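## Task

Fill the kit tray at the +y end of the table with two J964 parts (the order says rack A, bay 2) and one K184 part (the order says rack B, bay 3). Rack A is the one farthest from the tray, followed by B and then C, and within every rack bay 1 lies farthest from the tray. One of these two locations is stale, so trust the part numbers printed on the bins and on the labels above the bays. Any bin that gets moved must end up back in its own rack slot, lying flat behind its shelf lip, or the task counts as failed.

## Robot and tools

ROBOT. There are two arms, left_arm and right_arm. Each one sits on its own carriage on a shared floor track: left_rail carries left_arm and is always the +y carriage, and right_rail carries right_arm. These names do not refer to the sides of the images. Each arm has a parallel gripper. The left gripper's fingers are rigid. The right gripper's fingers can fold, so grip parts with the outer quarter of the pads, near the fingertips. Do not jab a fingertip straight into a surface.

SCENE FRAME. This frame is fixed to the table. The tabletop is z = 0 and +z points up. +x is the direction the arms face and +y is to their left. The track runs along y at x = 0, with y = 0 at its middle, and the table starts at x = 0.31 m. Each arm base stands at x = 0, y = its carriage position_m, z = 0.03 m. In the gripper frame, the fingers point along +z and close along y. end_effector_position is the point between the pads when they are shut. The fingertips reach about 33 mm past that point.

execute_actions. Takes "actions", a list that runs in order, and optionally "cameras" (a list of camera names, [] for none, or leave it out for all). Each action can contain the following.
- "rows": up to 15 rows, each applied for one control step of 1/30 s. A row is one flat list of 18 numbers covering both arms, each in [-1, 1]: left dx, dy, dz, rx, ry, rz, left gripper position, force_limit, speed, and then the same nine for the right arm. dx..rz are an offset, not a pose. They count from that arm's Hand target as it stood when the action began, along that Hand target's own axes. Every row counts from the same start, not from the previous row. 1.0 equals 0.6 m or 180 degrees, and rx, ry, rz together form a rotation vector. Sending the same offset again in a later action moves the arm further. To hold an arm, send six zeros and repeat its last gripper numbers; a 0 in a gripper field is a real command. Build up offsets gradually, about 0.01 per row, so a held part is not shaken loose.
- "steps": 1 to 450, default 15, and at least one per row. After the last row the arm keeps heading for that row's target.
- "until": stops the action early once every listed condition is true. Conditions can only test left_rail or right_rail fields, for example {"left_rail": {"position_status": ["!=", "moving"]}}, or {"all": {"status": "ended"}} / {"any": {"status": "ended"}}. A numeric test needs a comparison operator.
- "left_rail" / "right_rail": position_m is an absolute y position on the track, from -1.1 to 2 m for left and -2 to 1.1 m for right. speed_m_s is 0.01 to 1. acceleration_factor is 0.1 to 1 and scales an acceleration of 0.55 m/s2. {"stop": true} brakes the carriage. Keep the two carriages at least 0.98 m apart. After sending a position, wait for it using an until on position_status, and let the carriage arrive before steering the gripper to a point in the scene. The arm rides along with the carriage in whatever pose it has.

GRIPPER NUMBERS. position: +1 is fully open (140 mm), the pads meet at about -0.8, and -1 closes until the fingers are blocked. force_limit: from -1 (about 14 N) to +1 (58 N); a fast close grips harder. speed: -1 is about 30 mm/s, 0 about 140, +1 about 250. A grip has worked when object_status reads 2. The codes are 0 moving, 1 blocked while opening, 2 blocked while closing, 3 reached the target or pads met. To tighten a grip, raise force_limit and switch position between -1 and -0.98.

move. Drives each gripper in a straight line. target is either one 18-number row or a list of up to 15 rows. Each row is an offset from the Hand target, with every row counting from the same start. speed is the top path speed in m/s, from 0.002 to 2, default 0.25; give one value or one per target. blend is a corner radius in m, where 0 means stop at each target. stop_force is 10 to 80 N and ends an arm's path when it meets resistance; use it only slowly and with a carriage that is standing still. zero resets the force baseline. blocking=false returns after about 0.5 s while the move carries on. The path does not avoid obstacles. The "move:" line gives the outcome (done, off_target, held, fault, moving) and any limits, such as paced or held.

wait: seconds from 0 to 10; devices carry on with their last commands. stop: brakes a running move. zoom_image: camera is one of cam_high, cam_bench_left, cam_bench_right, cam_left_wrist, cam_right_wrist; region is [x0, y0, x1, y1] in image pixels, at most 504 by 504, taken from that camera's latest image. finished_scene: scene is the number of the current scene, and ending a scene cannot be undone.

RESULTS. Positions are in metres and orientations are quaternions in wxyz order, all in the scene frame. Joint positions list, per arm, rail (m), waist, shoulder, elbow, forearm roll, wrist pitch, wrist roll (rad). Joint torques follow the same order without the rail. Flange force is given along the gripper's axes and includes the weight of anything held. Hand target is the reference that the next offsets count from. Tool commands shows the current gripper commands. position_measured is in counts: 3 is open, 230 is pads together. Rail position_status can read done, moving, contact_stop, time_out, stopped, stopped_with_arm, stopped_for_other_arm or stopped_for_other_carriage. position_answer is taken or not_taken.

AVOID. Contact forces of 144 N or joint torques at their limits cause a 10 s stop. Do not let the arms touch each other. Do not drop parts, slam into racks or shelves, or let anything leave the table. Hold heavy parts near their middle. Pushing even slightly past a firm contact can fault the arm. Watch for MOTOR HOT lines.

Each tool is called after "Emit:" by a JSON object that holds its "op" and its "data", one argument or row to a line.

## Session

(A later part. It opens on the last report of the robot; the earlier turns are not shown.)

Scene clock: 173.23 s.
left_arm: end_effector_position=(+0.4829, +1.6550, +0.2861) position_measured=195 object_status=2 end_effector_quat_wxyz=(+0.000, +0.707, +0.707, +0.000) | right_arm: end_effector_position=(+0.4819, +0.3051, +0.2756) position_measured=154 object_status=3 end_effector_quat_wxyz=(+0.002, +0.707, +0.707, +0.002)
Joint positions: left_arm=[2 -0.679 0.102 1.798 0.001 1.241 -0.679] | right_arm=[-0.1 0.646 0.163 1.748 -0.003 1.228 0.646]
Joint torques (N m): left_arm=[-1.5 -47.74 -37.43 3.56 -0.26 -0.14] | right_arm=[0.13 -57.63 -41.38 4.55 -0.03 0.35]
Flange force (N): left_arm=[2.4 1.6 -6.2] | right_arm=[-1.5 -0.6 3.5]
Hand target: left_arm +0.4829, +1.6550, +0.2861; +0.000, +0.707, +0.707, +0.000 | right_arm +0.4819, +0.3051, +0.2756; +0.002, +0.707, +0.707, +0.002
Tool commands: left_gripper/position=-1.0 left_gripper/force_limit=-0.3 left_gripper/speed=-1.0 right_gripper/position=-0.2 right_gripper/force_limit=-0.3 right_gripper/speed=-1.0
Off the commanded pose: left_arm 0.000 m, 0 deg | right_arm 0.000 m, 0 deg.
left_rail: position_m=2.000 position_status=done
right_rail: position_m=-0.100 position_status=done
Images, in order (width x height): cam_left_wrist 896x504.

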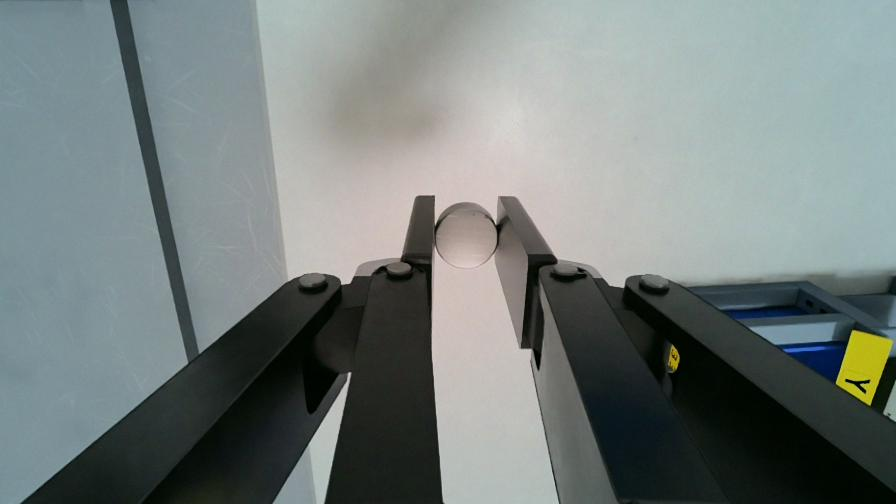

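Emit:
{"op": "move", "data": {
  "target": [0.742,0.278,0.377,0,0,0,-1,-0.3,-1,0,0,0,0,0,0,-0.2,-0.3,-1],
  "cameras": ["cam_left_wrist"],
  "speed": 0.2
}}

Emit:
{"op": "move", "data": {
  "target": [0,0,0.06,0,0,0,-1,-0.3,-1,0,0,0,0,0,0,-0.2,-0.3,-1],
  "cameras": [],
  "speed": 0.03,
  "stop_force": 10
}}

Emit:
{"op": "execute_actions", "data": {
  "actions": [
    {"rows":[[0,0,0,0,0,0,-0.4,-0.3,-1,0,0,0,0,0,0,-0.2,-0.3,-1]],"steps":25}
  ],
  "cameras": ["cam_left_wrist"]
}}

Emit:
{"op": "move", "data": {
  "target": [0,0,-0.4,0,0,0,-0.4,-0.3,-1,0,0,0,0,0,0,-0.2,-0.3,-1],
  "speed": 0.2
}}

Scene clock: 176.63 s.
left_arm: end_effector_position=(+0.6499, +2.1002, +0.0601) position_measured=195 object_status=2 end_effector_quat_wxyz=(+0.000, +0.707, +0.707, +0.000) | right_arm: end_effector_position=(+0.4819, +0.3051, +0.2756) position_measured=154 object_status=3 end_effector_quat_wxyz=(+0.002, +0.707, +0.707, +0.002)
Joint positions: left_arm=[2 0.1 0.385 1.897 0 0.859 0.101] | right_arm=[-0.1 0.646 0.163 1.748 -0.003 1.228 0.646]
Joint torques (N m): left_arm=[-1.23 -67.52 -29.52 2.77 -0.28 -0.16] | right_arm=[0.48 -57.33 -41.49 4.5 -0.11 0.37]
Flange force (N): left_arm=[2.3 -0.1 -7.0] | right_arm=[-2.3 -0.7 3.4]
Hand target: left_arm +0.6499, +2.1002, +0.0601; +0.000, +0.707, +0.707, +0.000 | right_arm +0.4819, +0.3051, +0.2756; +0.002, +0.707, +0.707, +0.002
Off the commanded pose: left_arm 0.000 m, 0 deg | right_arm 0.000 m, 0 deg.
left_rail: position_m=2.000 position_status=done
right_rail: position_m=-0.100 position_status=done
move: done
Images, in order (width x height): cam_left_wrist 896x504.

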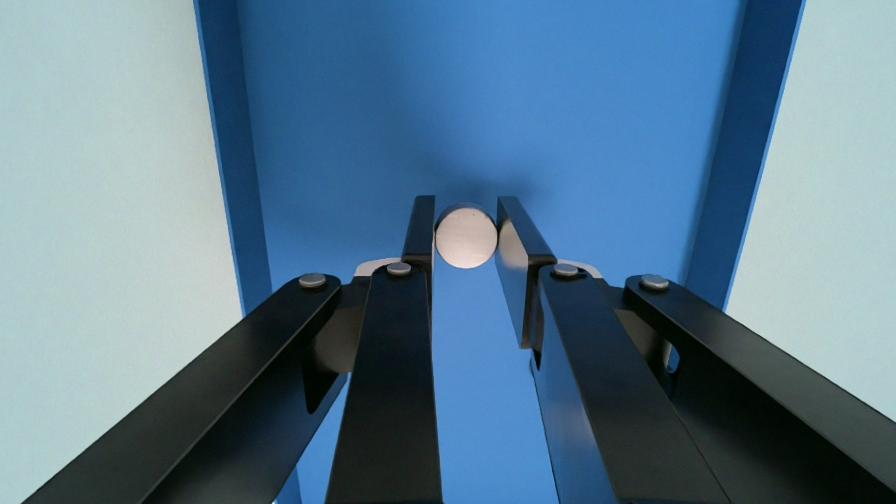

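Scene clock: 178.43 s.
left_arm: end_effector_position=(+0.6499, +2.1002, +0.0346) position_measured=195 object_status=2 end_effector_quat_wxyz=(+0.000, +0.707, +0.707, +0.000) | right_arm: end_effector_position=(+0.4819, +0.3051, +0.2756) position_measured=154 object_status=3 end_effector_quat_wxyz=(+0.002, +0.707, +0.707, +0.002)
Joint positions: left_arm=[2 0.101 0.414 1.912 0 0.815 0.101] | right_arm=[-0.1 0.646 0.163 1.748 -0.003 1.228 0.646]
Joint torques (N m): left_arm=[-1.37 -69.11 -28.37 2.63 -0.29 -0.16] | right_arm=[0.18 -57.4 -41.54 4.6 -0.13 0.4]
Flange force (N): left_arm=[2.2 -0.1 -6.9] | right_arm=[-1.9 -1.1 3.5]
Hand target: left_arm +0.6500, +2.1002, +0.0346; +0.000, +0.707, +0.707, +0.000 (not the last commanded pose) | right_arm +0.4819, +0.3051, +0.2756; +0.002, +0.707, +0.707, +0.002
Off the commanded pose: left_arm 0.011 m, 0 deg | right_arm 0.000 m, 0 deg.
left_rail: position_m=2.000 position_status=done
right_rail: position_m=-0.100 position_status=done
move: contact (left_arm)
No camera images: "cameras" was empty.

Scene clock: 179.47 s.
left_arm: end_effector_position=(+0.6499, +2.1002, +0.0346) position_measured=179 object_status=3 end_effector_quat_wxyz=(+0.000, +0.707, +0.707, +0.000) | right_arm: end_effector_position=(+0.4819, +0.3051, +0.2756) position_measured=154 object_status=3 end_effector_quat_wxyz=(+0.002, +0.707, +0.707, +0.002)
Joint positions: left_arm=[2 0.101 0.414 1.912 0 0.815 0.101] | right_arm=[-0.1 0.646 0.163 1.748 -0.003 1.228 0.646]
Joint torques (N m): left_arm=[-1.29 -68.69 -28.23 2.63 -0.27 -0.11] | right_arm=[0.72 -57.8 -41.24 4.5 -0.04 0.39]
Flange force (N): left_arm=[2.0 -0.4 -7.5] | right_arm=[-1.8 0.1 3.5]
Hand target: left_arm +0.6500, +2.1002, +0.0346; +0.000, +0.707, +0.707, +0.000 | right_arm +0.4819, +0.3051, +0.2756; +0.002, +0.707, +0.707, +0.002
Off the commanded pose: left_arm 0.000 m, 0 deg | right_arm 0.000 m, 0 deg.
left_rail: position_m=2.000 position_status=done
right_rail: position_m=-0.100 position_status=done
Images, in order (width x height): cam_left_wrist 896x504.

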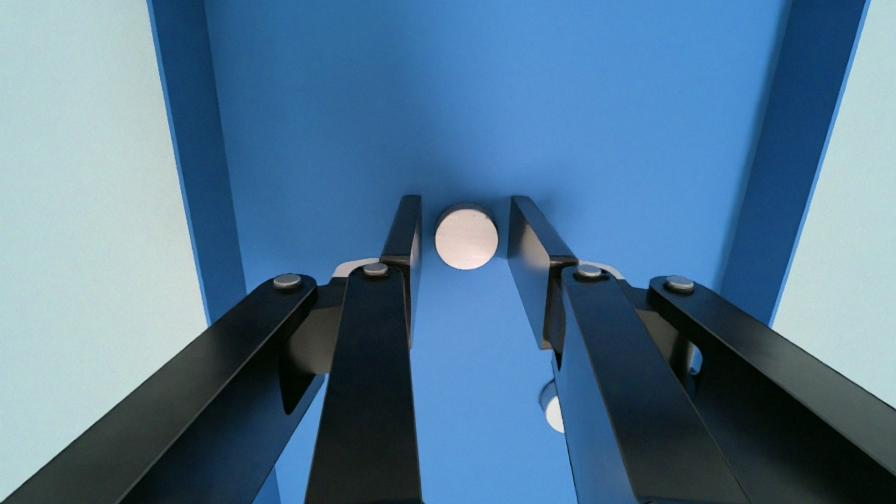

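Scene clock: 181.00 s.
left_arm: end_effector_position=(+0.6497, +2.1002, +0.2746) position_measured=179 object_status=3 end_effector_quat_wxyz=(+0.000, +0.707, +0.707, +0.000) | right_arm: end_effector_position=(+0.4819, +0.3051, +0.2756) position_measured=154 object_status=3 end_effector_quat_wxyz=(+0.002, +0.707, +0.707, +0.002)
Joint positions: left_arm=[2 0.101 0.207 1.695 0 1.238 0.101] | right_arm=[-0.1 0.646 0.163 1.748 -0.003 1.228 0.646]
Joint torques (N m): left_arm=[-1.27 -57.94 -37.32 3.57 -0.28 -0.13] | right_arm=[0.45 -57.6 -41.45 4.54 -0.06 0.43]
Flange force (N): left_arm=[2.1 -0.9 -6.1] | right_arm=[-2.0 -0.6 3.5]
Hand target: left_arm +0.6497, +2.1002, +0.2746; +0.000, +0.707, +0.707, +0.000 | right_arm +0.4819, +0.3051, +0.2756; +0.002, +0.707, +0.707, +0.002
Off the commanded pose: left_arm 0.000 m, 0 deg | right_arm 0.000 m, 0 deg.
left_rail: position_m=2.000 position_status=done
right_rail: position_m=-0.100 position_status=done
move: done

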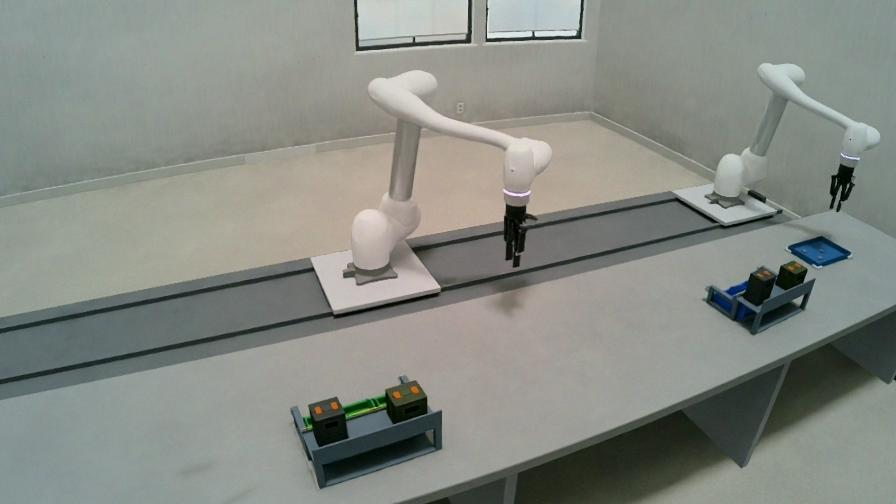

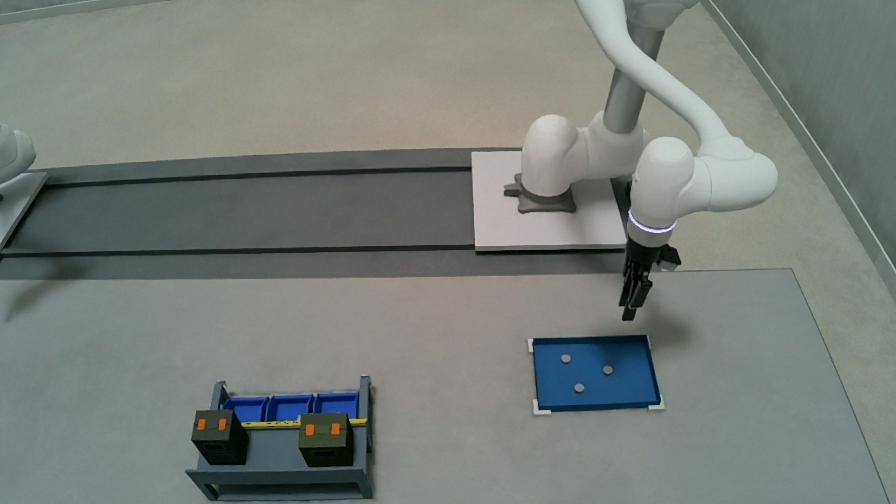

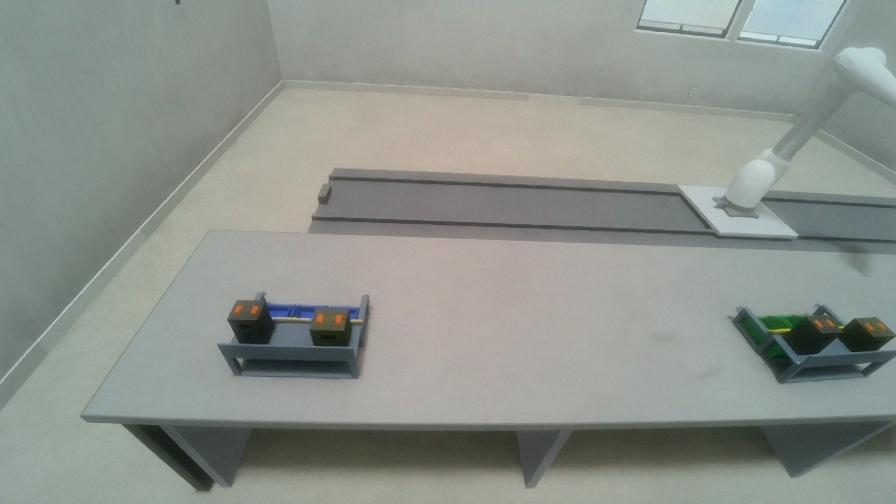

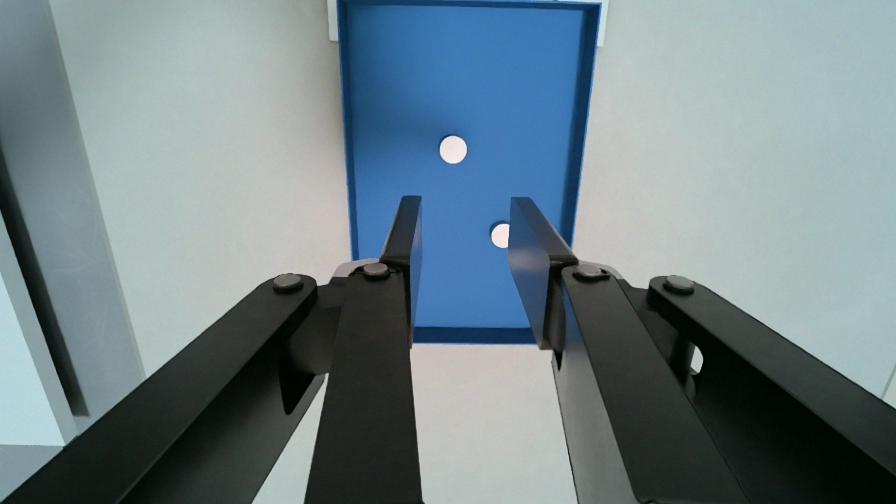

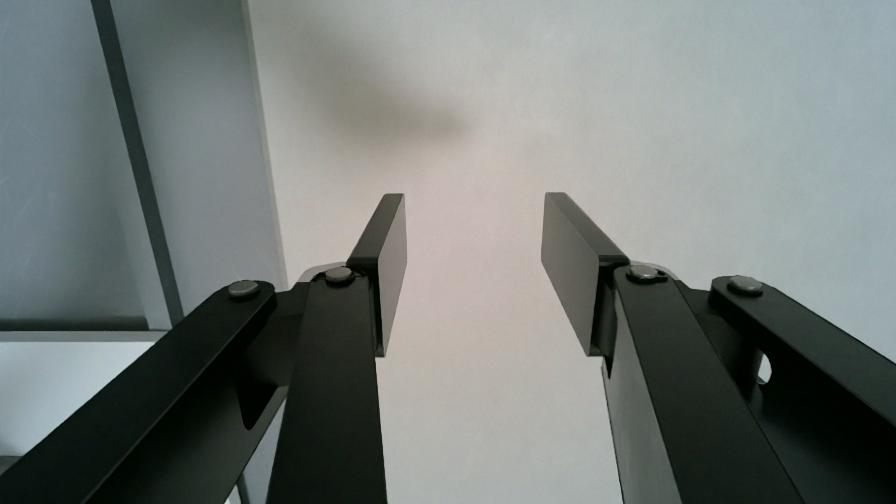

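Emit:
{"op": "finished_scene", "data": {
  "scene": 1
}}

The scene is finished: the task was done.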